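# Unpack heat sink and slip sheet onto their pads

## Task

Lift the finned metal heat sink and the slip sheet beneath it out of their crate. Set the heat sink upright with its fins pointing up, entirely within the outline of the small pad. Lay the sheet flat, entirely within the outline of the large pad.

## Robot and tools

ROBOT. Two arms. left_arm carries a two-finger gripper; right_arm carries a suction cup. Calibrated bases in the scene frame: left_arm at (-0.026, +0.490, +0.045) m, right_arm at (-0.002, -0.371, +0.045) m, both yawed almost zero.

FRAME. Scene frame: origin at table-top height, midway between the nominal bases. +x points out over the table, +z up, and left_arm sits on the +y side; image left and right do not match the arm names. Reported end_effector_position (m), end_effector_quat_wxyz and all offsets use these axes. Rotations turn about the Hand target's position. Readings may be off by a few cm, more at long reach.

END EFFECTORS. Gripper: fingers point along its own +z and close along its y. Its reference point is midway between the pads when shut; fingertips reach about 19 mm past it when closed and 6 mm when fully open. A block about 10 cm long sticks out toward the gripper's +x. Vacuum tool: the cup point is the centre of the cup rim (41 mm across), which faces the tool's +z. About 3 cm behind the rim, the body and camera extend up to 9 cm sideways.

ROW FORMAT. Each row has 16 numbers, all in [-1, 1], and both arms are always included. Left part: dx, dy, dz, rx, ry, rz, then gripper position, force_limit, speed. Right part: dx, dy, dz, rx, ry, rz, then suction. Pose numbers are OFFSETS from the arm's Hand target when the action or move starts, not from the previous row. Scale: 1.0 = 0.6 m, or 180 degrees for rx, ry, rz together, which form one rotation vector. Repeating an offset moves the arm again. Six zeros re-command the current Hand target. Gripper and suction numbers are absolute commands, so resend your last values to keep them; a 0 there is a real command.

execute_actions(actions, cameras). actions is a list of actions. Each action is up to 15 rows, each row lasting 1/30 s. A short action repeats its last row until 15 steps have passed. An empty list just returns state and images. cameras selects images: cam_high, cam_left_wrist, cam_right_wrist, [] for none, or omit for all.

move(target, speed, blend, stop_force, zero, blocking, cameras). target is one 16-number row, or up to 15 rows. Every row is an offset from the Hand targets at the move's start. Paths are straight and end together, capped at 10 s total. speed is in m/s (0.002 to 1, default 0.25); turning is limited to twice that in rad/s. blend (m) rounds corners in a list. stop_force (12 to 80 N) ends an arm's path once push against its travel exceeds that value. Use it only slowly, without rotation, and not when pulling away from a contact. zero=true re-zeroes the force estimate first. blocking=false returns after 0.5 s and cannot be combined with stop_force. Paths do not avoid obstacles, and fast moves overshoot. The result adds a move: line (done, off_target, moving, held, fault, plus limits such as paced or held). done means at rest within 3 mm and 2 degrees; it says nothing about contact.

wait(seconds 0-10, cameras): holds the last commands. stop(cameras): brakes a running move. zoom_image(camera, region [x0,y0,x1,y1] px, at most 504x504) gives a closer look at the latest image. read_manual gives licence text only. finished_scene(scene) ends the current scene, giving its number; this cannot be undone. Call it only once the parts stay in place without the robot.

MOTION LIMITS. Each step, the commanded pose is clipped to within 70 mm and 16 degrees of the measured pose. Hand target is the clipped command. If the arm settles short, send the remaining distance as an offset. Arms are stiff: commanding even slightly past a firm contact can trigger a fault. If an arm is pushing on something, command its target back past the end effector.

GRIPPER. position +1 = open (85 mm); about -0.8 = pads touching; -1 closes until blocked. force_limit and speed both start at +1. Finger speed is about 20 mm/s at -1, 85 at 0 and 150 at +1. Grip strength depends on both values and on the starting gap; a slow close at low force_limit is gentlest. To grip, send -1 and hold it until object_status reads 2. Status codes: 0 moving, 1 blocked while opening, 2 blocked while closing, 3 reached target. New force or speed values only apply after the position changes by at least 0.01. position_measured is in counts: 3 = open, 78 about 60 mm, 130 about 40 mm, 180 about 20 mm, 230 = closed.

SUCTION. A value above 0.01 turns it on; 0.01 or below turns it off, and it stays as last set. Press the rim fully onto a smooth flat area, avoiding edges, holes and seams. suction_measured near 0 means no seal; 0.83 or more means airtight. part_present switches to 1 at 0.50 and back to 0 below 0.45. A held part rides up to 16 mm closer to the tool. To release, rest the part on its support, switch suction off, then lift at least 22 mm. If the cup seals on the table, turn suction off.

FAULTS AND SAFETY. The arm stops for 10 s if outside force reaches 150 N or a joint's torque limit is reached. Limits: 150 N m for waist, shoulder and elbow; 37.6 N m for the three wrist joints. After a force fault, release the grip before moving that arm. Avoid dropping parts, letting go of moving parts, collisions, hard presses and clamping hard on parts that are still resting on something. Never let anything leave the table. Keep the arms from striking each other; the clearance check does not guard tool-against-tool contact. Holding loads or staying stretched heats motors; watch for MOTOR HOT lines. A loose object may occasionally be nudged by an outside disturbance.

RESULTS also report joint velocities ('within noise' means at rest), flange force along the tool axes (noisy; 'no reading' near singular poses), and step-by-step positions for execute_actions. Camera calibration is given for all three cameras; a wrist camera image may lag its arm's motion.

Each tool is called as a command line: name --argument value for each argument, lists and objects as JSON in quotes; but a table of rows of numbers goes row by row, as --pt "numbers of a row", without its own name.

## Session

execute_actions --actions '[]'

zoom_image --camera "cam_high" --region '[200, 220, 400, 500]'

Scene clock: 0.00 s.
left_arm: end_effector_position=(+0.0597, +0.3372, +0.2587) position_measured=3 object_status=3 end_effector_quat_wxyz=(+0.596, -0.576, -0.497, -0.257) | right_arm: end_effector_position=(+0.6114, -0.0685, +0.1621) suction_measured=0.00 part_present=0 end_effector_quat_wxyz=(-0.011, +0.267, +0.945, +0.189)
Joint positions: left_arm=[-0.989 0.387 -0.258 -0.427 -2.282 -0.794] | right_arm=[0.515 0.52 0.26 -0.32 -1.07 -0.951]
Joint velocities: within noise
Flange force (N): no reading
Hand target: left_arm +0.0597, +0.3372, +0.2587; +0.596, -0.576, -0.497, -0.257 | right_arm +0.6114, -0.0685, +0.1621; -0.011, +0.267, +0.945, +0.189
camera_calibration:
cam_left_wrist: T_world_to_cam=[[0.882094, 0.192023, -0.430159, 0.00328223], [-0.274057, -0.533523, -0.800154, 0.425761], [-0.383147, 0.823699, -0.417992, -0.0158843], [0, 0, 0, 1]] pos_world=[0.107702, 0.239607, 0.335446]
cam_right_wrist: T_world_to_cam=[[-0.499631, -0.774998, -0.386972, 0.329928], [-0.806909, 0.253908, 0.533319, 0.449584], [-0.315066, 0.578714, -0.752213, 0.420757], [0, 0, 0, 1]] pos_world=[0.660181, -0.101957, 0.2044]

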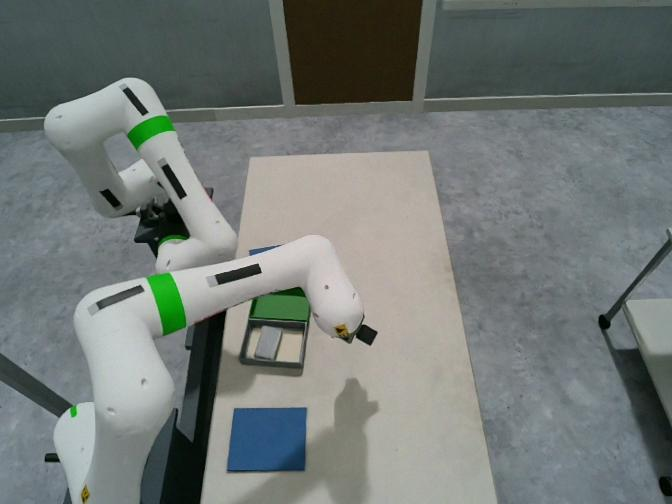

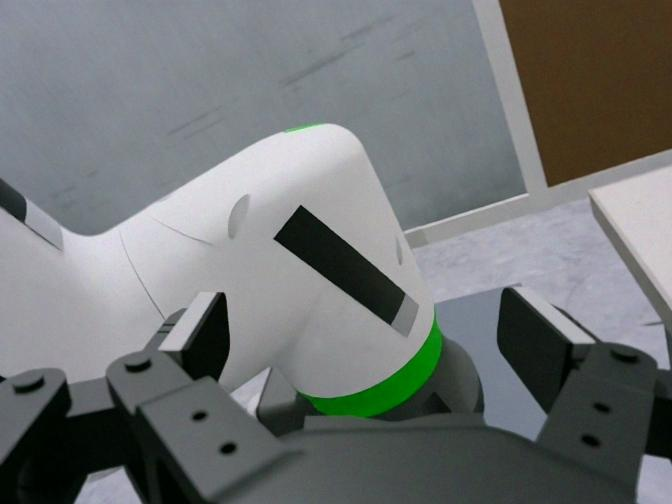

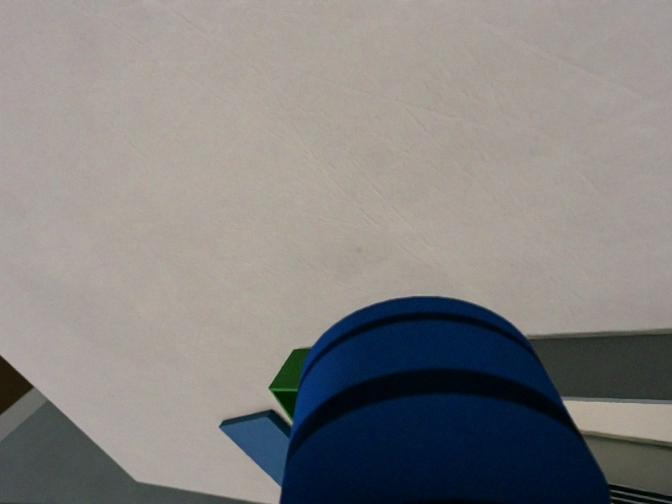

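Scaled by 1.800 from the camera's 672x504 image, which has a finer 960x720 frame.

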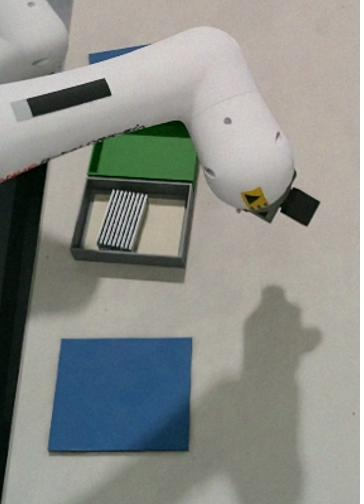

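move --pt "0.233 -0.228 0.069 -0.218 -0.0552 -0.015 1 -0.6 -1 -0.435 -0.7525 0.363 -0.1225 -0.0034 0.1544 0" --pt "0.5255 -0.562 -0.031 -0.4361 -0.1104 -0.03 1 -0.6 -1 -0.435 -0.7525 0.363 -0.1225 -0.0034 0.1544 0" --speed 0.3 --blend 0.03

zoom_image --camera "cam_left_wrist" --region '[100, 0, 600, 400]'

Scene clock: 31.57 s.
left_arm: end_effector_position=(+0.3750, +0.0000, +0.2402) position_measured=3 object_status=3 end_effector_quat_wxyz=(+0.001, +0.793, +0.609, +0.000) | right_arm: end_effector_position=(+0.3504, -0.5200, +0.3799) suction_measured=0.00 part_present=0 end_effector_quat_wxyz=(+0.000, +0.030, +1.000, +0.000)
Joint positions: left_arm=[-0.724 0.484 0.389 0 -1.475 -1.154] | right_arm=[-0.058 -0.168 -0.074 0 -1.666 -0.008]
Joint velocities: within noise
Flange force (N): left_arm=[-6.2 7.4 -2.3] | right_arm=[3.5 1.9 2.2]
Hand target: left_arm +0.3750, +0.0000, +0.2401; +0.001, +0.793, +0.609, +0.000 | right_arm +0.3504, -0.5200, +0.3799; +0.000, +0.030, +1.000, +0.000
Off the commanded pose: left_arm 0.000 m, 0 deg | right_arm 0.000 m, 0 deg.
move: done
camera_calibration:
cam_left_wrist: T_world_to_cam=[[0.965812, -0.258922, 0.0128811, -0.355887], [-0.251074, -0.921853, 0.295211, 0.0457177], [-0.0645621, -0.288352, -0.955345, 0.384413], [0, 0, 0, 1]] pos_world=[0.380017, 0.0608443, 0.358335]
cam_right_wrist: T_world_to_cam=[[-0.0530185, -0.997886, -0.0375893, -0.471275], [-0.883396, 0.0293174, 0.46771, 0.17244], [-0.465619, 0.0580035, -0.883082, 0.595359], [0, 0, 0, 1]] pos_world=[0.404557, -0.509867, 0.427384]

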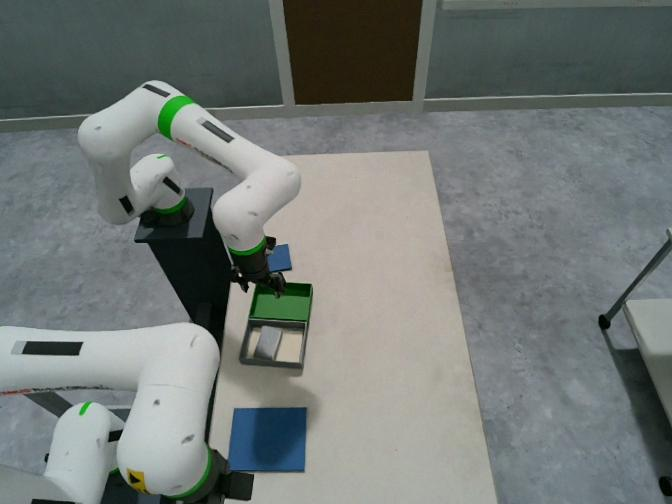

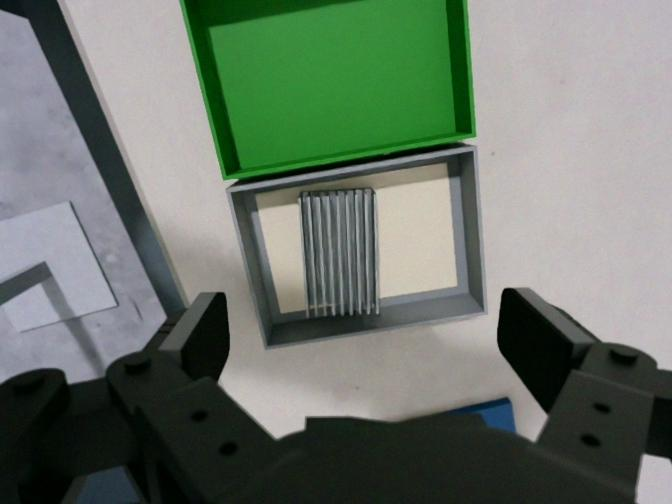

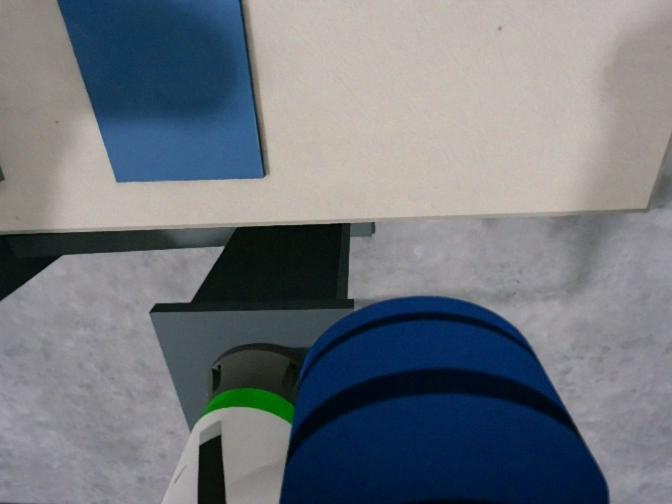

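Scaled by 1.008 from the camera's 672x504 image, which has a finer 960x720 frame.

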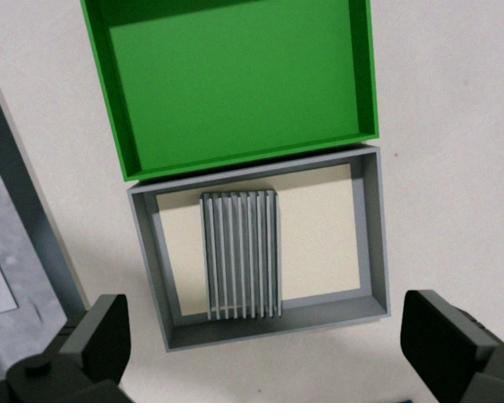

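move --target '[-0.0233,-0.065,-0.142,0,0,0.015,0.75,-0.6,-1,0,0,0,0,0,0,0]' --speed 0.25 --cameras '["cam_left_wrist"]'

Scene clock: 50.53 s.
left_arm: end_effector_position=(+0.3610, -0.0391, +0.1550) position_measured=35 object_status=0 end_effector_quat_wxyz=(+0.001, +0.779, +0.627, +0.000) | right_arm: end_effector_position=(+0.3504, -0.5200, +0.3799) suction_measured=0.00 part_present=0 end_effector_quat_wxyz=(+0.000, +0.030, +1.000, +0.000)
Joint positions: left_arm=[-0.785 0.58 0.332 0 -1.321 -1.045] | right_arm=[-0.058 -0.168 -0.074 0 -1.666 -0.008]
Joint velocities: within noise
Flange force (N): left_arm=[-4.4 4.1 0.1] | right_arm=[3.6 2.2 2.2]
Hand target: left_arm +0.3610, -0.0390, +0.1549; +0.001, +0.779, +0.627, +0.000 | right_arm +0.3504, -0.5200, +0.3799; +0.000, +0.030, +1.000, +0.000
Off the commanded pose: left_arm 0.000 m, 0 deg | right_arm 0.000 m, 0 deg.
move: done
camera_calibration:
cam_left_wrist: T_world_to_cam=[[0.976939, -0.213136, 0.0127827, -0.353528], [-0.207331, -0.932617, 0.295363, 0.0151488], [-0.0510312, -0.291202, -0.955299, 0.285973], [0, 0, 0, 1]] pos_world=[0.36311, 0.0220545, 0.273235]
Images, in order (width x height): cam_left_wrist 672x504.

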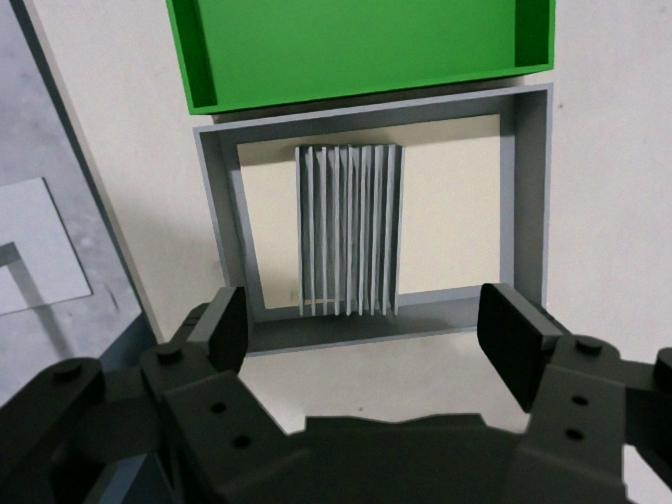

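move --pt "-0.0008 -0.0033 -0.15 0 0 0 0.75 -0.6 -1 0 0 0 0 0 0 0" --pt "-0.0008 -0.0033 -0.2117 0 0 0 0.75 -0.6 -1 0 0 0 0 0 0 0" --speed '[0.15,0.06]' --stop_force 25 --cameras '["cam_left_wrist"]'

Scene clock: 63.37 s.
left_arm: end_effector_position=(+0.3605, -0.0410, +0.0279) position_measured=35 object_status=3 end_effector_quat_wxyz=(+0.001, +0.779, +0.627, +0.000) | right_arm: end_effector_position=(+0.3504, -0.5200, +0.3799) suction_measured=0.00 part_present=0 end_effector_quat_wxyz=(+0.000, +0.030, +1.000, +0.000)
Joint positions: left_arm=[-0.788 0.7 0.207 0 -1.077 -1.043] | right_arm=[-0.058 -0.168 -0.074 0 -1.666 -0.008]
Joint velocities: within noise
Flange force (N): left_arm=[-5.2 6.2 1.2] | right_arm=[3.9 2.3 2.0]
Hand target: left_arm +0.3605, -0.0410, +0.0279; +0.001, +0.779, +0.627, +0.000 | right_arm +0.3504, -0.5200, +0.3799; +0.000, +0.030, +1.000, +0.000
Off the commanded pose: left_arm 0.000 m, 0 deg | right_arm 0.000 m, 0 deg.
move: done
camera_calibration:
cam_left_wrist: T_world_to_cam=[[0.976942, -0.213117, 0.0128568, -0.351951], [-0.20734, -0.932649, 0.295255, 0.0507611], [-0.0509328, -0.291112, -0.955332, 0.163919], [0, 0, 0, 1]] pos_world=[0.36271, 0.0200544, 0.146135]
Images, in order (width x height): cam_left_wrist 672x504.

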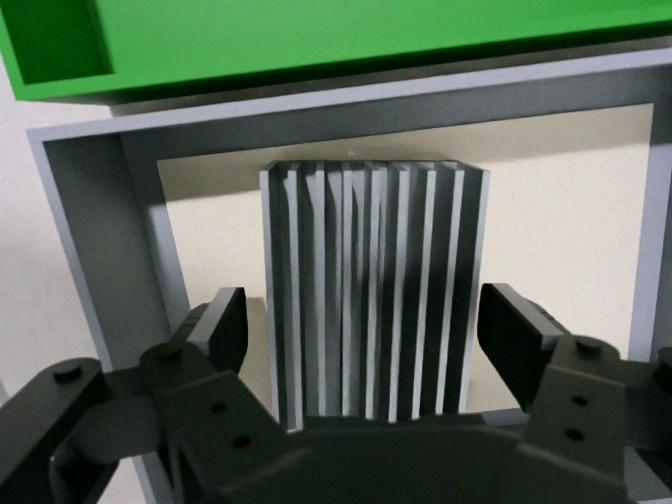

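move --target '[0,0,0,0,0,0,-1,-0.6,-0.8,0,0,0,0,0,0,0]' --cameras '[]'

move --target '[0,0,0.15,0,0,0,-1,-0.6,-0.8,0,0,0,0,0,0,0]' --speed 0.08 --cameras '["cam_left_wrist","cam_high"]'

zoom_image --camera "cam_high" --region '[200, 220, 340, 380]'

Scene clock: 73.00 s.
left_arm: end_effector_position=(+0.3605, -0.0411, +0.0279) position_measured=79 object_status=2 end_effector_quat_wxyz=(+0.001, +0.779, +0.627, +0.000) | right_arm: end_effector_position=(+0.3504, -0.5200, +0.3799) suction_measured=0.00 part_present=0 end_effector_quat_wxyz=(+0.000, +0.030, +1.000, +0.000)
Joint positions: left_arm=[-0.788 0.7 0.207 0 -1.077 -1.043] | right_arm=[-0.058 -0.168 -0.074 0 -1.666 -0.008]
Joint velocities: within noise
Flange force (N): left_arm=[-4.8 6.0 -9.5] | right_arm=[4.4 2.5 2.6]
Hand target: left_arm +0.3605, -0.0410, +0.0279; +0.001, +0.779, +0.627, +0.000 | right_arm +0.3504, -0.5200, +0.3799; +0.000, +0.030, +1.000, +0.000
Off the commanded pose: left_arm 0.000 m, 0 deg | right_arm 0.000 m, 0 deg.
move: done
No camera images: "cameras" was empty.

Scene clock: 74.53 s.
left_arm: end_effector_position=(+0.3605, -0.0410, +0.1179) position_measured=79 object_status=2 end_effector_quat_wxyz=(+0.001, +0.779, +0.627, +0.000) | right_arm: end_effector_position=(+0.3504, -0.5200, +0.3799) suction_measured=0.00 part_present=0 end_effector_quat_wxyz=(+0.000, +0.030, +1.000, +0.000)
Joint positions: left_arm=[-0.788 0.61 0.289 0 -1.248 -1.043] | right_arm=[-0.058 -0.168 -0.074 0 -1.666 -0.008]
Joint velocities: within noise
Flange force (N): left_arm=[-4.4 4.9 2.3] | right_arm=[3.9 2.7 2.4]
Hand target: left_arm +0.3605, -0.0410, +0.1179; +0.001, +0.779, +0.627, +0.000 | right_arm +0.3504, -0.5200, +0.3799; +0.000, +0.030, +1.000, +0.000
Off the commanded pose: left_arm 0.000 m, 0 deg | right_arm 0.000 m, 0 deg.
move: done
camera_calibration:
cam_left_wrist: T_world_to_cam=[[0.976917, -0.213237, 0.0127926, -0.353082], [-0.207435, -0.932623, 0.295273, 0.0242177], [-0.0510322, -0.29111, -0.955327, 0.249934], [0, 0, 0, 1]] pos_world=[0.36271, 0.0200543, 0.236135]
Images, in order (width x height): cam_high 672x504, cam_left_wrist 672x504.

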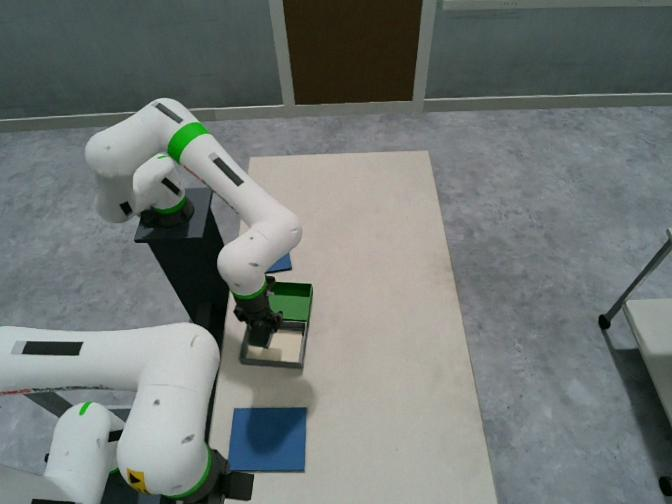

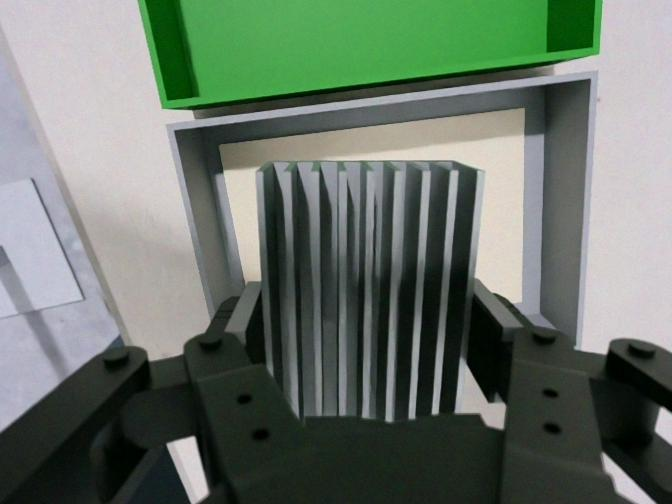

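Scaled by 3.150 from the camera's 672x504 image, which has a finer 960x720 frame.

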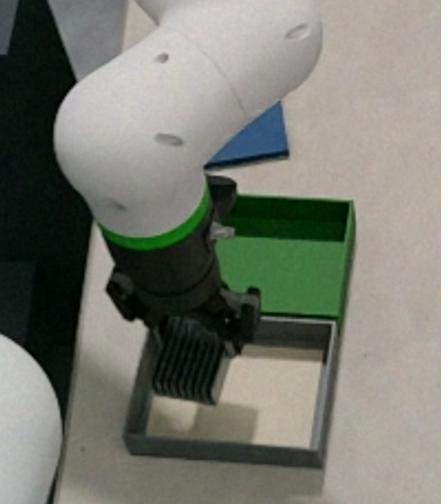

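move --target '[-0.026,0.56,0.02,0,0,-0.3817,-1,-0.6,-0.8,0.217,0.8,-0.05,0,0,-0.015,0]' --speed 0.25

Scene clock: 81.97 s.
left_arm: end_effector_position=(+0.3449, +0.2950, +0.1299) position_measured=79 object_status=2 end_effector_quat_wxyz=(+0.001, +0.997, +0.079, +0.000) | right_arm: end_effector_position=(+0.4806, -0.0400, +0.3500) suction_measured=0.00 part_present=0 end_effector_quat_wxyz=(+0.000, +0.053, +0.999, +0.000)
Joint positions: left_arm=[-0.213 0.039 -0.439 0.001 -1.093 -2.818] | right_arm=[0.82 0.353 0.423 -0.001 -1.641 -0.933]
Joint velocities: within noise
Flange force (N): left_arm=[4.3 3.9 1.5] | right_arm=[8.0 -5.5 3.4]
Hand target: left_arm +0.3449, +0.2950, +0.1299; +0.001, +0.997, +0.079, +0.000 | right_arm +0.4806, -0.0400, +0.3499; +0.000, +0.053, +0.999, +0.000
Off the commanded pose: left_arm 0.000 m, 0 deg | right_arm 0.000 m, 0 deg.
move: done
camera_calibration:
cam_left_wrist: T_world_to_cam=[[0.156216, -0.98764, 0.0127645, 0.245202], [-0.944262, -0.145539, 0.295277, 0.352778], [-0.28977, -0.0581801, -0.955326, 0.372053], [0, 0, 0, 1]] pos_world=[0.40262, 0.31516, 0.248135]
cam_right_wrist: T_world_to_cam=[[-0.0999319, -0.994285, -0.0375587, 0.0361732], [-0.881032, 0.0708815, 0.467716, 0.287911], [-0.46238, 0.0798301, -0.883081, 0.600948], [0, 0, 0, 1]] pos_world=[0.53514, -0.0324148, 0.397384]

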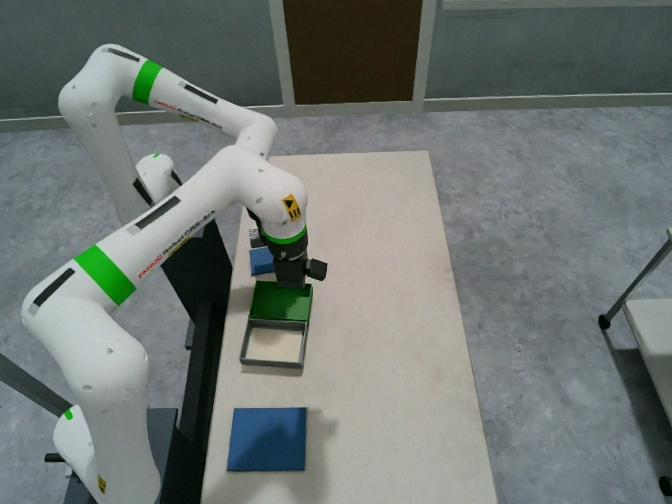

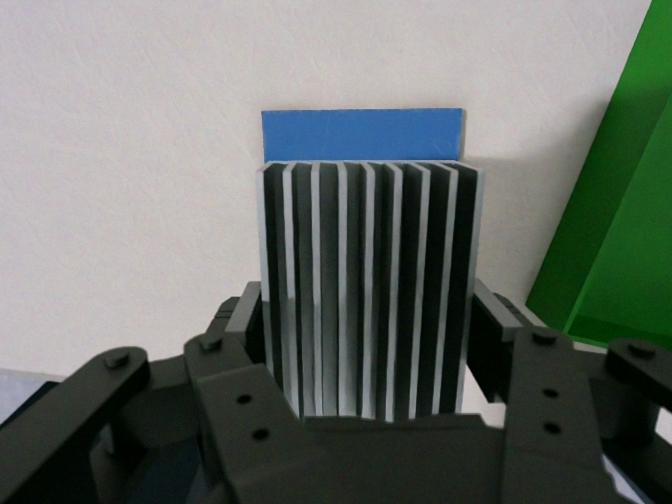

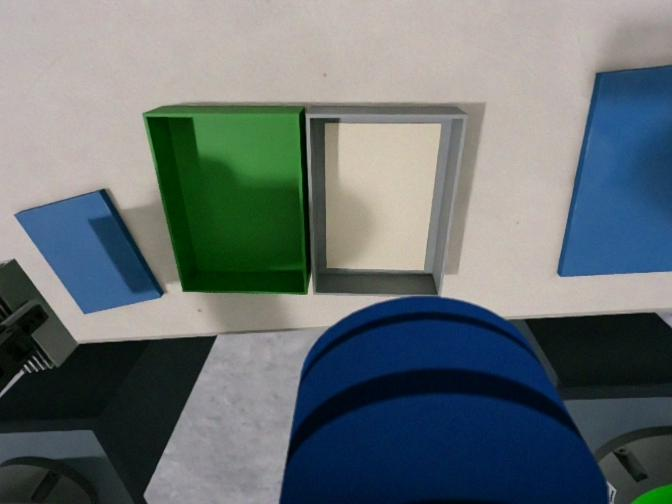

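move --target '[-0.0043,-0.0137,-0.145,0,0,0.004,-1,-0.6,-0.8,-0.1993,-0.0077,-0.475,0,0,0.0025,0]' --speed 0.15 --cameras '["cam_left_wrist","cam_right_wrist"]'

move --target '[0,0,-0.05,0,0,0,-1,-0.6,-0.8,0,0,0,0,0,0,0]' --speed 0.01 --stop_force 12 --cameras '["cam_left_wrist"]'

Scene clock: 106.30 s.
left_arm: end_effector_position=(+0.3423, +0.2868, +0.0429) position_measured=79 object_status=2 end_effector_quat_wxyz=(+0.001, +0.996, +0.085, +0.000) | right_arm: end_effector_position=(+0.3610, -0.0446, +0.0650) suction_measured=0.00 part_present=0 end_effector_quat_wxyz=(+0.000, +0.050, +0.999, +0.000)
Joint positions: left_arm=[-0.234 0.176 -0.529 0.001 -0.865 -2.784] | right_arm=[0.997 0.318 -0.331 -0.001 -0.923 -1.101]
Joint velocities: within noise
Flange force (N): left_arm=[3.8 3.9 2.9] | right_arm=[4.2 -3.4 -2.8]
Hand target: left_arm +0.3423, +0.2868, +0.0429; +0.001, +0.996, +0.085, +0.000 | right_arm +0.3610, -0.0446, +0.0649; +0.000, +0.050, +0.999, +0.000
Off the commanded pose: left_arm 0.000 m, 0 deg | right_arm 0.000 m, 0 deg.
move: done
camera_calibration:
cam_left_wrist: T_world_to_cam=[[0.168575, -0.985605, 0.0128385, 0.233783], [-0.942386, -0.157337, 0.295219, 0.377529], [-0.288949, -0.0618652, -0.955343, 0.288472], [0, 0, 0, 1]] pos_world=[0.399722, 0.307663, 0.161135]
cam_right_wrist: T_world_to_cam=[[-0.0921533, -0.995034, -0.0376289, 0.0060799], [-0.881563, 0.063957, 0.467714, 0.316091], [-0.462985, 0.0762736, -0.883078, 0.29442], [0, 0, 0, 1]] pos_world=[0.415526, -0.036623, 0.112384]
Images, in order (width x height): cam_left_wrist 672x504, cam_right_wrist 672x504.

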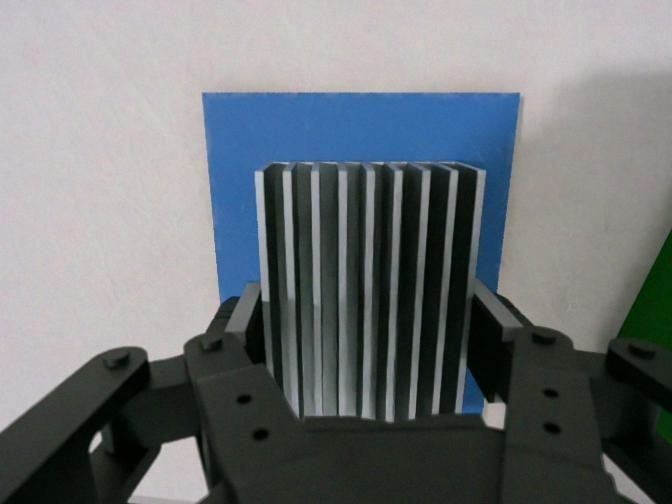

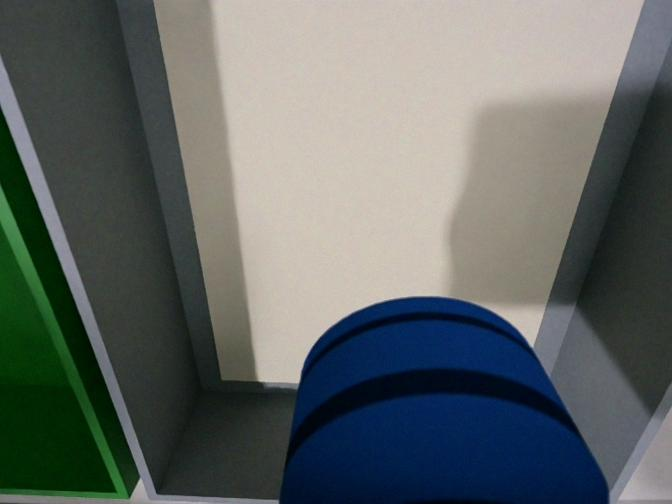

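Scene clock: 107.93 s.
left_arm: end_effector_position=(+0.3424, +0.2867, +0.0330) position_measured=79 object_status=2 end_effector_quat_wxyz=(+0.001, +0.996, +0.085, +0.000) | right_arm: end_effector_position=(+0.3610, -0.0446, +0.0649) suction_measured=0.00 part_present=0 end_effector_quat_wxyz=(+0.000, +0.050, +0.999, +0.000)
Joint positions: left_arm=[-0.234 0.195 -0.537 0.002 -0.839 -2.784] | right_arm=[0.997 0.318 -0.331 -0.001 -0.923 -1.101]
Joint velocities: within noise
Flange force (N): left_arm=[-2.9 -8.2 -41.1] | right_arm=[3.6 -2.7 -1.8]
Hand target: left_arm +0.3424, +0.2867, +0.0330; +0.001, +0.996, +0.085, +0.000 (not the last commanded pose) | right_arm +0.3610, -0.0446, +0.0649; +0.000, +0.050, +0.999, +0.000
Off the commanded pose: left_arm 0.020 m, 0 deg | right_arm 0.000 m, 0 deg.
move: contact (left_arm)
camera_calibration:
cam_left_wrist: T_world_to_cam=[[0.168725, -0.985578, 0.0129973, 0.233702], [-0.94236, -0.157433, 0.29525, 0.380544], [-0.288946, -0.0620642, -0.955331, 0.279095], [0, 0, 0, 1]] pos_world=[0.399822, 0.307563, 0.151235]
Images, in order (width x height): cam_left_wrist 672x504.

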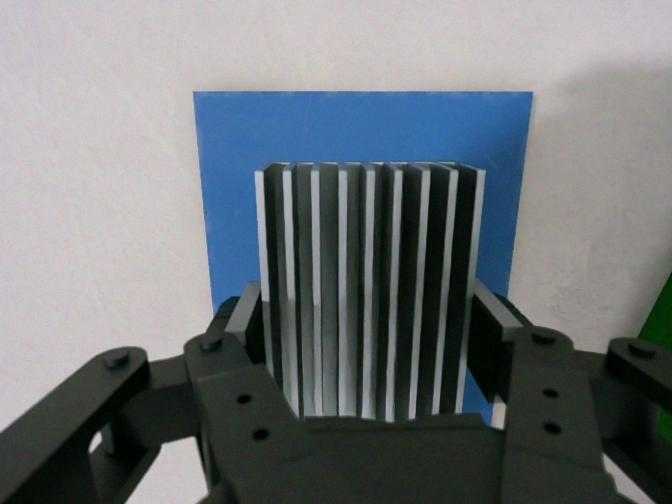

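move --target '[0,0,0,0,0,0,1,-0.6,-0.9,0,0,-0.1142,0,0,0,0]' --speed 0.025 --stop_force 12 --cameras '["cam_left_wrist"]'

execute_actions --actions '[[[0,0,0,0,0,0,1,-0.6,-0.9,0,0,0,0,0,0,1]]]' --cameras '[]'

wait --seconds 0.3 --cameras '[]'

move --target '[0,0,0.2,0,0,0,1,-0.6,-0.9,0,0,0.2,0,0,0,1]' --speed 0.08 --cameras '["cam_high"]'

Scene clock: 117.67 s.
left_arm: end_effector_position=(+0.3424, +0.2867, +0.0330) position_measured=3 object_status=3 end_effector_quat_wxyz=(+0.001, +0.996, +0.085, +0.000) | right_arm: end_effector_position=(+0.3610, -0.0446, -0.0036) suction_measured=0.00 part_present=0 end_effector_quat_wxyz=(+0.000, +0.050, +0.999, +0.000)
Joint positions: left_arm=[-0.234 0.195 -0.537 0.002 -0.839 -2.784] | right_arm=[0.997 0.436 -0.37 -0.001 -0.765 -1.101]
Joint velocities: within noise
Flange force (N): left_arm=[4.2 3.9 1.1] | right_arm=[3.0 -3.3 -12.4]
Hand target: left_arm +0.3424, +0.2867, +0.0330; +0.001, +0.996, +0.085, +0.000 | right_arm +0.3610, -0.0446, -0.0036; +0.000, +0.050, +0.999, +0.000
Off the commanded pose: left_arm 0.000 m, 0 deg | right_arm 0.000 m, 0 deg.
move: done
camera_calibration:
cam_left_wrist: T_world_to_cam=[[0.168696, -0.985584, 0.0129014, 0.23383], [-0.942373, -0.157435, 0.295207, 0.380602], [-0.28892, -0.0619581, -0.955346, 0.278965], [0, 0, 0, 1]] pos_world=[0.399822, 0.307663, 0.151135]
Images, in order (width x height): cam_left_wrist 672x504.

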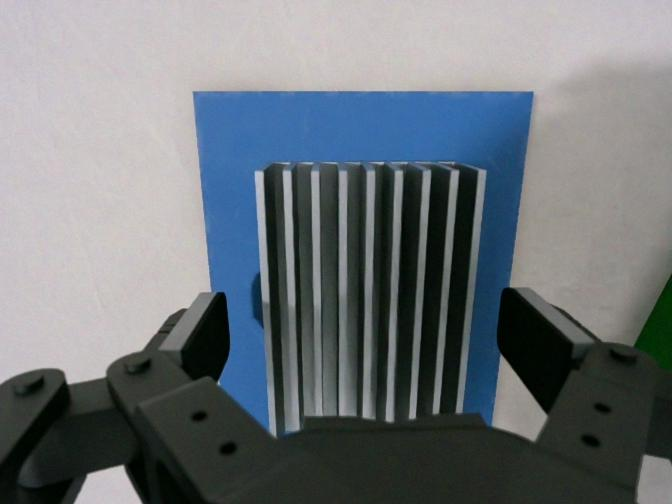

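Scene clock: 118.37 s.
left_arm: end_effector_position=(+0.3424, +0.2867, +0.0330) position_measured=3 object_status=3 end_effector_quat_wxyz=(+0.001, +0.996, +0.085, +0.000) | right_arm: end_effector_position=(+0.3610, -0.0447, -0.0036) suction_measured=1.00 part_present=1 end_effector_quat_wxyz=(+0.000, +0.050, +0.999, +0.000)
Joint positions: left_arm=[-0.234 0.195 -0.537 0.002 -0.839 -2.784] | right_arm=[0.997 0.436 -0.37 -0.001 -0.765 -1.101]
Joint velocities: within noise
Flange force (N): left_arm=[3.9 3.4 0.9] | right_arm=[4.6 -4.0 -3.3]
Hand target: left_arm +0.3424, +0.2867, +0.0330; +0.001, +0.996, +0.085, +0.000 | right_arm +0.3610, -0.0446, -0.0036; +0.000, +0.050, +0.999, +0.000
Off the commanded pose: left_arm 0.000 m, 0 deg | right_arm 0.000 m, 0 deg.
Step readings (end_effector_position of left_arm | right_arm):
0: (+0.3424, +0.2867, +0.0330) | (+0.3610, -0.0446, -0.0036)
1: (+0.3424, +0.2867, +0.0330) | (+0.3610, -0.0446, -0.0036)
2: (+0.3424, +0.2867, +0.0330) | (+0.3610, -0.0447, -0.0036)
4: (+0.3424, +0.2867, +0.0330) | (+0.3609, -0.0447, -0.0037)
8: (+0.3424, +0.2867, +0.0330) | (+0.3609, -0.0447, -0.0037)
15: (+0.3424, +0.2867, +0.0330) | (+0.3609, -0.0447, -0.0037)
No camera images: "cameras" was empty.

Scene clock: 118.67 s.
left_arm: end_effector_position=(+0.3424, +0.2867, +0.0330) position_measured=3 object_status=3 end_effector_quat_wxyz=(+0.001, +0.996, +0.085, +0.000) | right_arm: end_effector_position=(+0.3610, -0.0446, -0.0036) suction_measured=1.00 part_present=1 end_effector_quat_wxyz=(+0.000, +0.050, +0.999, +0.000)
Joint positions: left_arm=[-0.234 0.195 -0.537 0.002 -0.839 -2.784] | right_arm=[0.997 0.436 -0.37 -0.001 -0.765 -1.101]
Joint velocities: within noise
Flange force (N): left_arm=[4.1 4.0 1.1] | right_arm=[4.2 -3.1 -3.4]
Hand target: left_arm +0.3424, +0.2867, +0.0330; +0.001, +0.996, +0.085, +0.000 | right_arm +0.3610, -0.0446, -0.0036; +0.000, +0.050, +0.999, +0.000
Off the commanded pose: left_arm 0.000 m, 0 deg | right_arm 0.000 m, 0 deg.
wait: 0.30 s; at rest by 0.17 s
No camera images: "cameras" was empty.

Scene clock: 120.57 s.
left_arm: end_effector_position=(+0.3424, +0.2867, +0.1529) position_measured=3 object_status=3 end_effector_quat_wxyz=(+0.001, +0.996, +0.085, +0.000) | right_arm: end_effector_position=(+0.3610, -0.0446, +0.1164) suction_measured=1.00 part_present=1 end_effector_quat_wxyz=(+0.000, +0.049, +0.999, +0.000)
Joint positions: left_arm=[-0.234 0.016 -0.403 0.001 -1.151 -2.784] | right_arm=[0.997 0.245 -0.283 -0.001 -1.043 -1.101]
Joint velocities: within noise
Flange force (N): left_arm=[2.2 2.0 0.0] | right_arm=[4.5 -3.7 -0.5]
Hand target: left_arm +0.3424, +0.2867, +0.1530; +0.001, +0.996, +0.085, +0.000 | right_arm +0.3610, -0.0446, +0.1164; +0.000, +0.050, +0.999, +0.000
Off the commanded pose: left_arm 0.000 m, 0 deg | right_arm 0.000 m, 0 deg.
move: done
Images, in order (width x height): cam_high 672x504.

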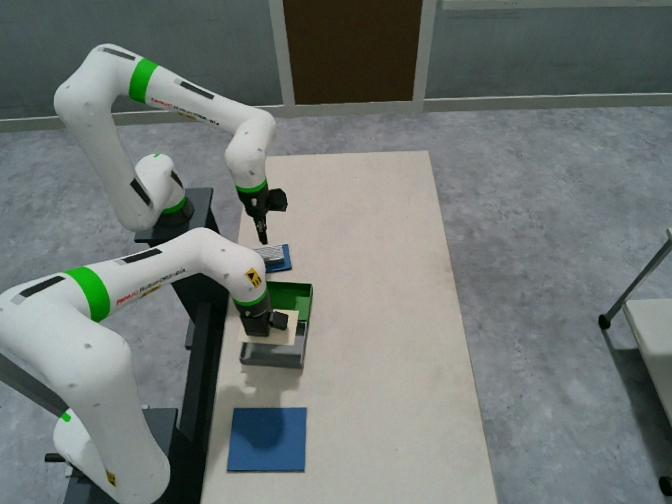

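move --pt "-0.05 0.25 0.1 0 0 0 1 -0.6 -0.9 0.0033 -0.469 0 0 0 0.0328 1" --pt "-0.05 0.25 0.1 0 0 0 1 -0.6 -0.9 0.0033 -0.469 -0.155 0 0 0.0328 1" --speed '[0.2,0.12]' --blend 0.03

zoom_image --camera "cam_high" --region '[180, 320, 380, 500]'

Scene clock: 129.93 s.
left_arm: end_effector_position=(+0.3124, +0.4367, +0.2130) position_measured=3 object_status=3 end_effector_quat_wxyz=(+0.001, +0.996, +0.085, +0.000) | right_arm: end_effector_position=(+0.3629, -0.3260, +0.0234) suction_measured=1.00 part_present=1 end_effector_quat_wxyz=(+0.000, -0.002, +1.000, +0.000)
Joint positions: left_arm=[0.19 -0.249 -0.49 0.001 -1.331 -3.207] | right_arm=[0.479 0.134 -0.699 -0.001 -0.739 -0.481]
Joint velocities: within noise
Flange force (N): left_arm=[4.4 2.3 -2.5] | right_arm=[5.9 0.3 -4.8]
Hand target: left_arm +0.3124, +0.4367, +0.2130; +0.001, +0.996, +0.085, +0.000 | right_arm +0.3630, -0.3260, +0.0234; +0.000, -0.002, +1.000, +0.000
Off the commanded pose: left_arm 0.000 m, 0 deg | right_arm 0.000 m, 0 deg.
move: done
camera_calibration:
cam_left_wrist: T_world_to_cam=[[0.168696, -0.985584, 0.0129014, 0.384406], [-0.942373, -0.157435, 0.295207, 0.322809], [-0.28892, -0.0619581, -0.955346, 0.451553], [0, 0, 0, 1]] pos_world=[0.369822, 0.457663, 0.331135]
cam_right_wrist: T_world_to_cam=[[0.0106104, -0.999234, -0.0376666, -0.313951], [-0.883465, -0.0270119, 0.467717, 0.326237], [-0.468376, 0.0283145, -0.883075, 0.266451], [0, 0, 0, 1]] pos_world=[0.416349, -0.312443, 0.0708843]

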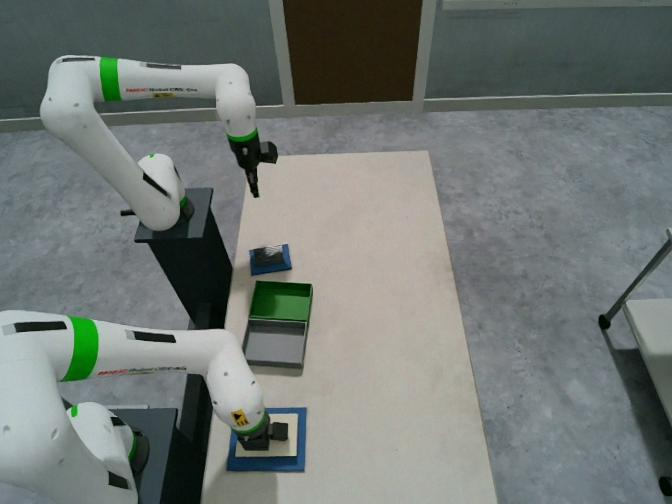

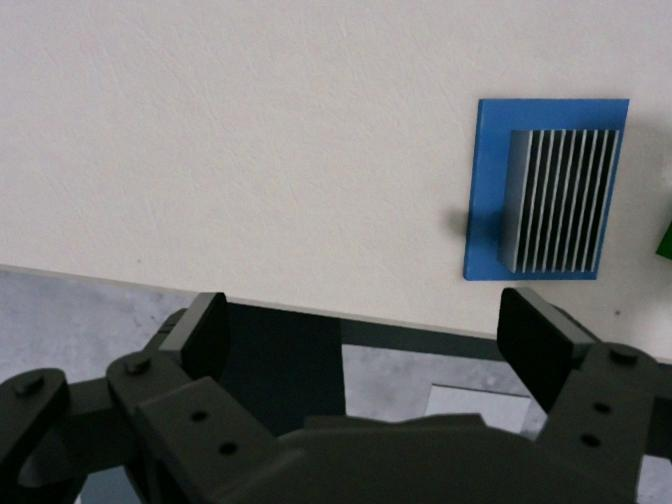

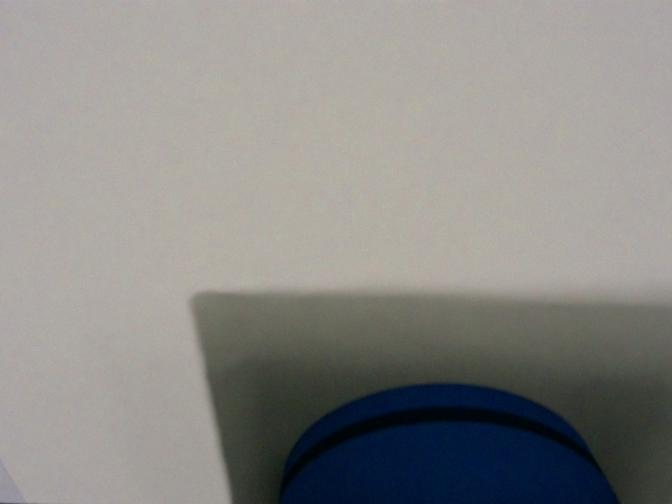

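Scaled by 2.520 from the camera's 672x504 image, which has a finer 960x720 frame.

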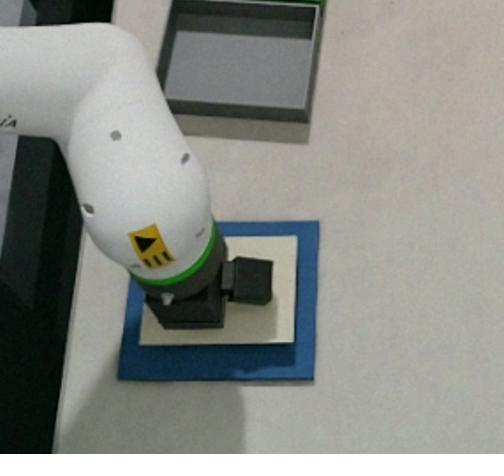

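move --target '[0,0,0,0,0,0,1,-0.6,-0.9,-0.009,-0.003,-0.0433,0,0,0,1]' --speed 0.01 --stop_force 12 --cameras '[]'

execute_actions --actions '[[[0,0,0,0,0,0,1,-0.6,-0.9,0,0,0,0,0,0,0]]]' --cameras '[]'

wait --seconds 0.5 --cameras '[]'

move --target '[0,0,0,0,0,0,1,-0.6,-0.9,0,0,0.06,0,0,0,0]' --speed 0.05 --cameras '[]'

move --target '[0,0,0,0,0,0,1,-0.6,-0.9,0,-0.3,0.5,0,0,0,0]' --speed 0.25

zoom_image --camera "cam_high" --region '[180, 220, 380, 500]'

Scene clock: 139.37 s.
left_arm: end_effector_position=(+0.3124, +0.4367, +0.2130) position_measured=3 object_status=3 end_effector_quat_wxyz=(+0.001, +0.996, +0.085, +0.000) | right_arm: end_effector_position=(+0.3576, -0.3278, -0.0026) suction_measured=1.00 part_present=1 end_effector_quat_wxyz=(+0.000, -0.002, +1.000, +0.000)
Joint positions: left_arm=[0.19 -0.249 -0.49 0.001 -1.331 -3.207] | right_arm=[0.482 0.186 -0.729 -0.001 -0.657 -0.484]
Joint velocities: within noise
Flange force (N): left_arm=[4.2 1.9 -2.2] | right_arm=[4.6 0.3 -3.4]
Hand target: left_arm +0.3124, +0.4367, +0.2130; +0.001, +0.996, +0.085, +0.000 | right_arm +0.3576, -0.3278, -0.0026; +0.000, -0.002, +1.000, +0.000
Off the commanded pose: left_arm 0.000 m, 0 deg | right_arm 0.000 m, 0 deg.
move: done
No camera images: "cameras" was empty.

Scene clock: 140.07 s.
left_arm: end_effector_position=(+0.3124, +0.4367, +0.2130) position_measured=3 object_status=3 end_effector_quat_wxyz=(+0.001, +0.996, +0.085, +0.000) | right_arm: end_effector_position=(+0.3576, -0.3278, -0.0026) suction_measured=0.00 part_present=0 end_effector_quat_wxyz=(+0.000, -0.002, +1.000, +0.000)
Joint positions: left_arm=[0.19 -0.249 -0.49 0.001 -1.331 -3.207] | right_arm=[0.482 0.186 -0.729 -0.001 -0.657 -0.484]
Joint velocities: within noise
Flange force (N): left_arm=[4.4 1.4 -2.3] | right_arm=[3.8 0.6 -22.3]
Hand target: left_arm +0.3124, +0.4367, +0.2130; +0.001, +0.996, +0.085, +0.000 | right_arm +0.3576, -0.3278, -0.0026; +0.000, -0.002, +1.000, +0.000
Off the commanded pose: left_arm 0.000 m, 0 deg | right_arm 0.000 m, 0 deg.
Step readings (end_effector_position of left_arm | right_arm):
0: (+0.3124, +0.4367, +0.2130) | (+0.3576, -0.3278, -0.0026)
1: (+0.3124, +0.4367, +0.2130) | (+0.3576, -0.3278, -0.0026)
2: (+0.3124, +0.4367, +0.2130) | (+0.3576, -0.3278, -0.0026)
4: (+0.3124, +0.4367, +0.2130) | (+0.3576, -0.3278, -0.0026)
8: (+0.3124, +0.4367, +0.2130) | (+0.3576, -0.3278, -0.0026)
15: (+0.3124, +0.4367, +0.2130) | (+0.3576, -0.3278, -0.0026)
No camera images: "cameras" was empty.

Scene clock: 140.57 s.
left_arm: end_effector_position=(+0.3124, +0.4367, +0.2130) position_measured=3 object_status=3 end_effector_quat_wxyz=(+0.001, +0.996, +0.085, +0.000) | right_arm: end_effector_position=(+0.3576, -0.3278, -0.0026) suction_measured=0.00 part_present=0 end_effector_quat_wxyz=(+0.000, -0.002, +1.000, +0.000)
Joint positions: left_arm=[0.19 -0.249 -0.49 0.001 -1.331 -3.207] | right_arm=[0.482 0.186 -0.729 -0.001 -0.657 -0.484]
Joint velocities: within noise
Flange force (N): left_arm=[4.7 1.7 -2.0] | right_arm=[4.9 1.1 -22.8]
Hand target: left_arm +0.3124, +0.4367, +0.2130; +0.001, +0.996, +0.085, +0.000 | right_arm +0.3576, -0.3278, -0.0026; +0.000, -0.002, +1.000, +0.000
Off the commanded pose: left_arm 0.000 m, 0 deg | right_arm 0.000 m, 0 deg.
wait: 0.50 s; at rest by 0.17 s
No camera images: "cameras" was empty.

Scene clock: 141.70 s.
left_arm: end_effector_position=(+0.3124, +0.4367, +0.2130) position_measured=3 object_status=3 end_effector_quat_wxyz=(+0.001, +0.996, +0.085, +0.000) | right_arm: end_effector_position=(+0.3576, -0.3278, +0.0334) suction_measured=0.00 part_present=0 end_effector_quat_wxyz=(+0.000, -0.002, +1.000, +0.000)
Joint positions: left_arm=[0.19 -0.249 -0.49 0.001 -1.331 -3.207] | right_arm=[0.482 0.097 -0.707 0 -0.767 -0.484]
Joint velocities: within noise
Flange force (N): left_arm=[4.5 1.6 -2.3] | right_arm=[4.3 -0.2 -2.3]
Hand target: left_arm +0.3124, +0.4367, +0.2130; +0.001, +0.996, +0.085, +0.000 | right_arm +0.3576, -0.3278, +0.0334; +0.000, -0.002, +1.000, +0.000
Off the commanded pose: left_arm 0.000 m, 0 deg | right_arm 0.000 m, 0 deg.
move: done
No camera images: "cameras" was empty.

Scene clock: 143.67 s.
left_arm: end_effector_position=(+0.3124, +0.4367, +0.2130) position_measured=3 object_status=3 end_effector_quat_wxyz=(+0.001, +0.996, +0.085, +0.000) | right_arm: end_effector_position=(+0.3576, -0.5078, +0.3334) suction_measured=0.00 part_present=0 end_effector_quat_wxyz=(+0.000, -0.002, +1.000, +0.000)
Joint positions: left_arm=[0.19 -0.249 -0.49 0.001 -1.331 -3.207] | right_arm=[-0.024 -0.167 -0.182 0 -1.557 0.022]
Joint velocities: within noise
Flange force (N): left_arm=[4.3 1.5 -1.9] | right_arm=[4.3 2.7 2.5]
Hand target: left_arm +0.3124, +0.4367, +0.2130; +0.001, +0.996, +0.085, +0.000 | right_arm +0.3576, -0.5078, +0.3334; +0.000, -0.002, +1.000, +0.000
Off the commanded pose: left_arm 0.000 m, 0 deg | right_arm 0.000 m, 0 deg.
move: done
camera_calibration:
cam_left_wrist: T_world_to_cam=[[0.168696, -0.985584, 0.0129014, 0.384406], [-0.942373, -0.157435, 0.295207, 0.322809], [-0.28892, -0.0619581, -0.955346, 0.451553], [0, 0, 0, 1]] pos_world=[0.369822, 0.457663, 0.331135]
cam_right_wrist: T_world_to_cam=[[0.0107053, -0.99924, -0.0374909, -0.483987], [-0.883463, -0.0270136, 0.467722, 0.171559], [-0.468379, 0.0281147, -0.88308, 0.542727], [0, 0, 0, 1]] pos_world=[0.410949, -0.494243, 0.380884]

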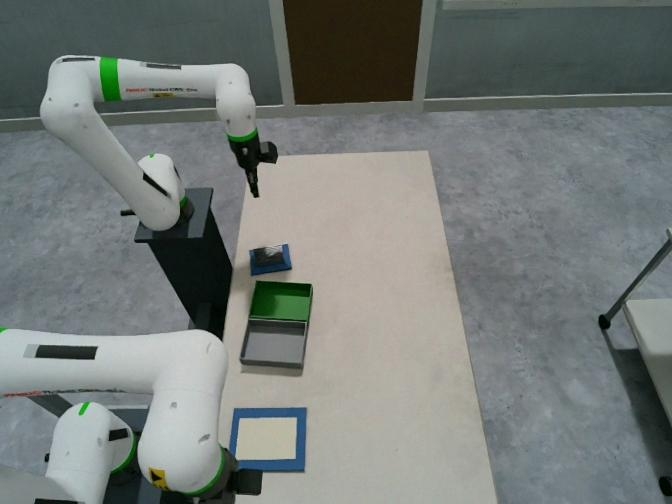

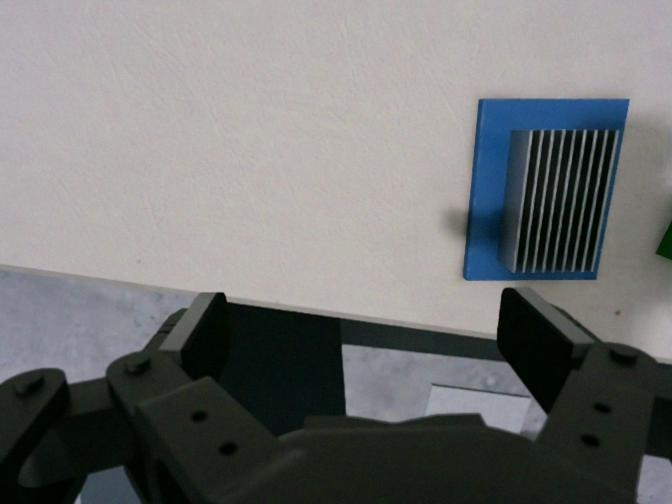

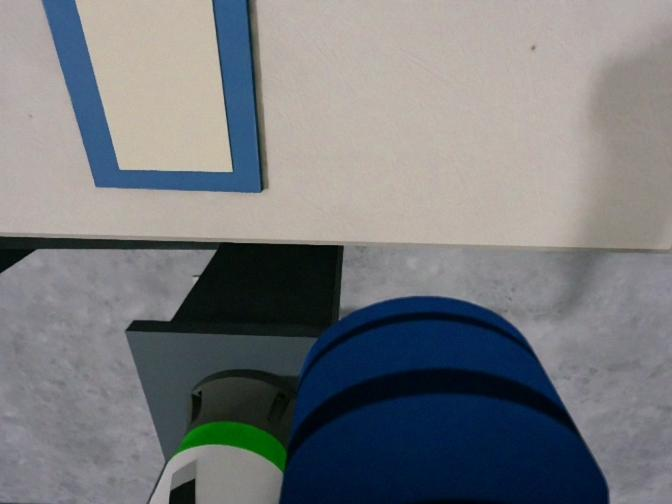

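Scaled by 1.800 from the camera's 672x504 image, which has a finer 960x720 frame.

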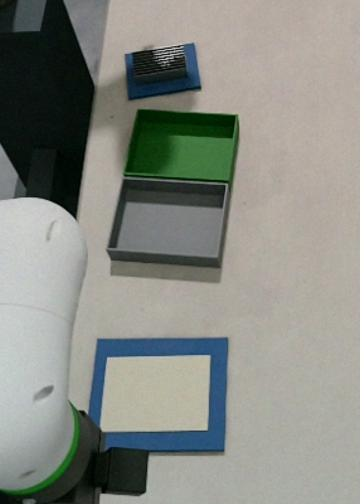

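finished_scene --scene 3

The scene is finished: the task was done.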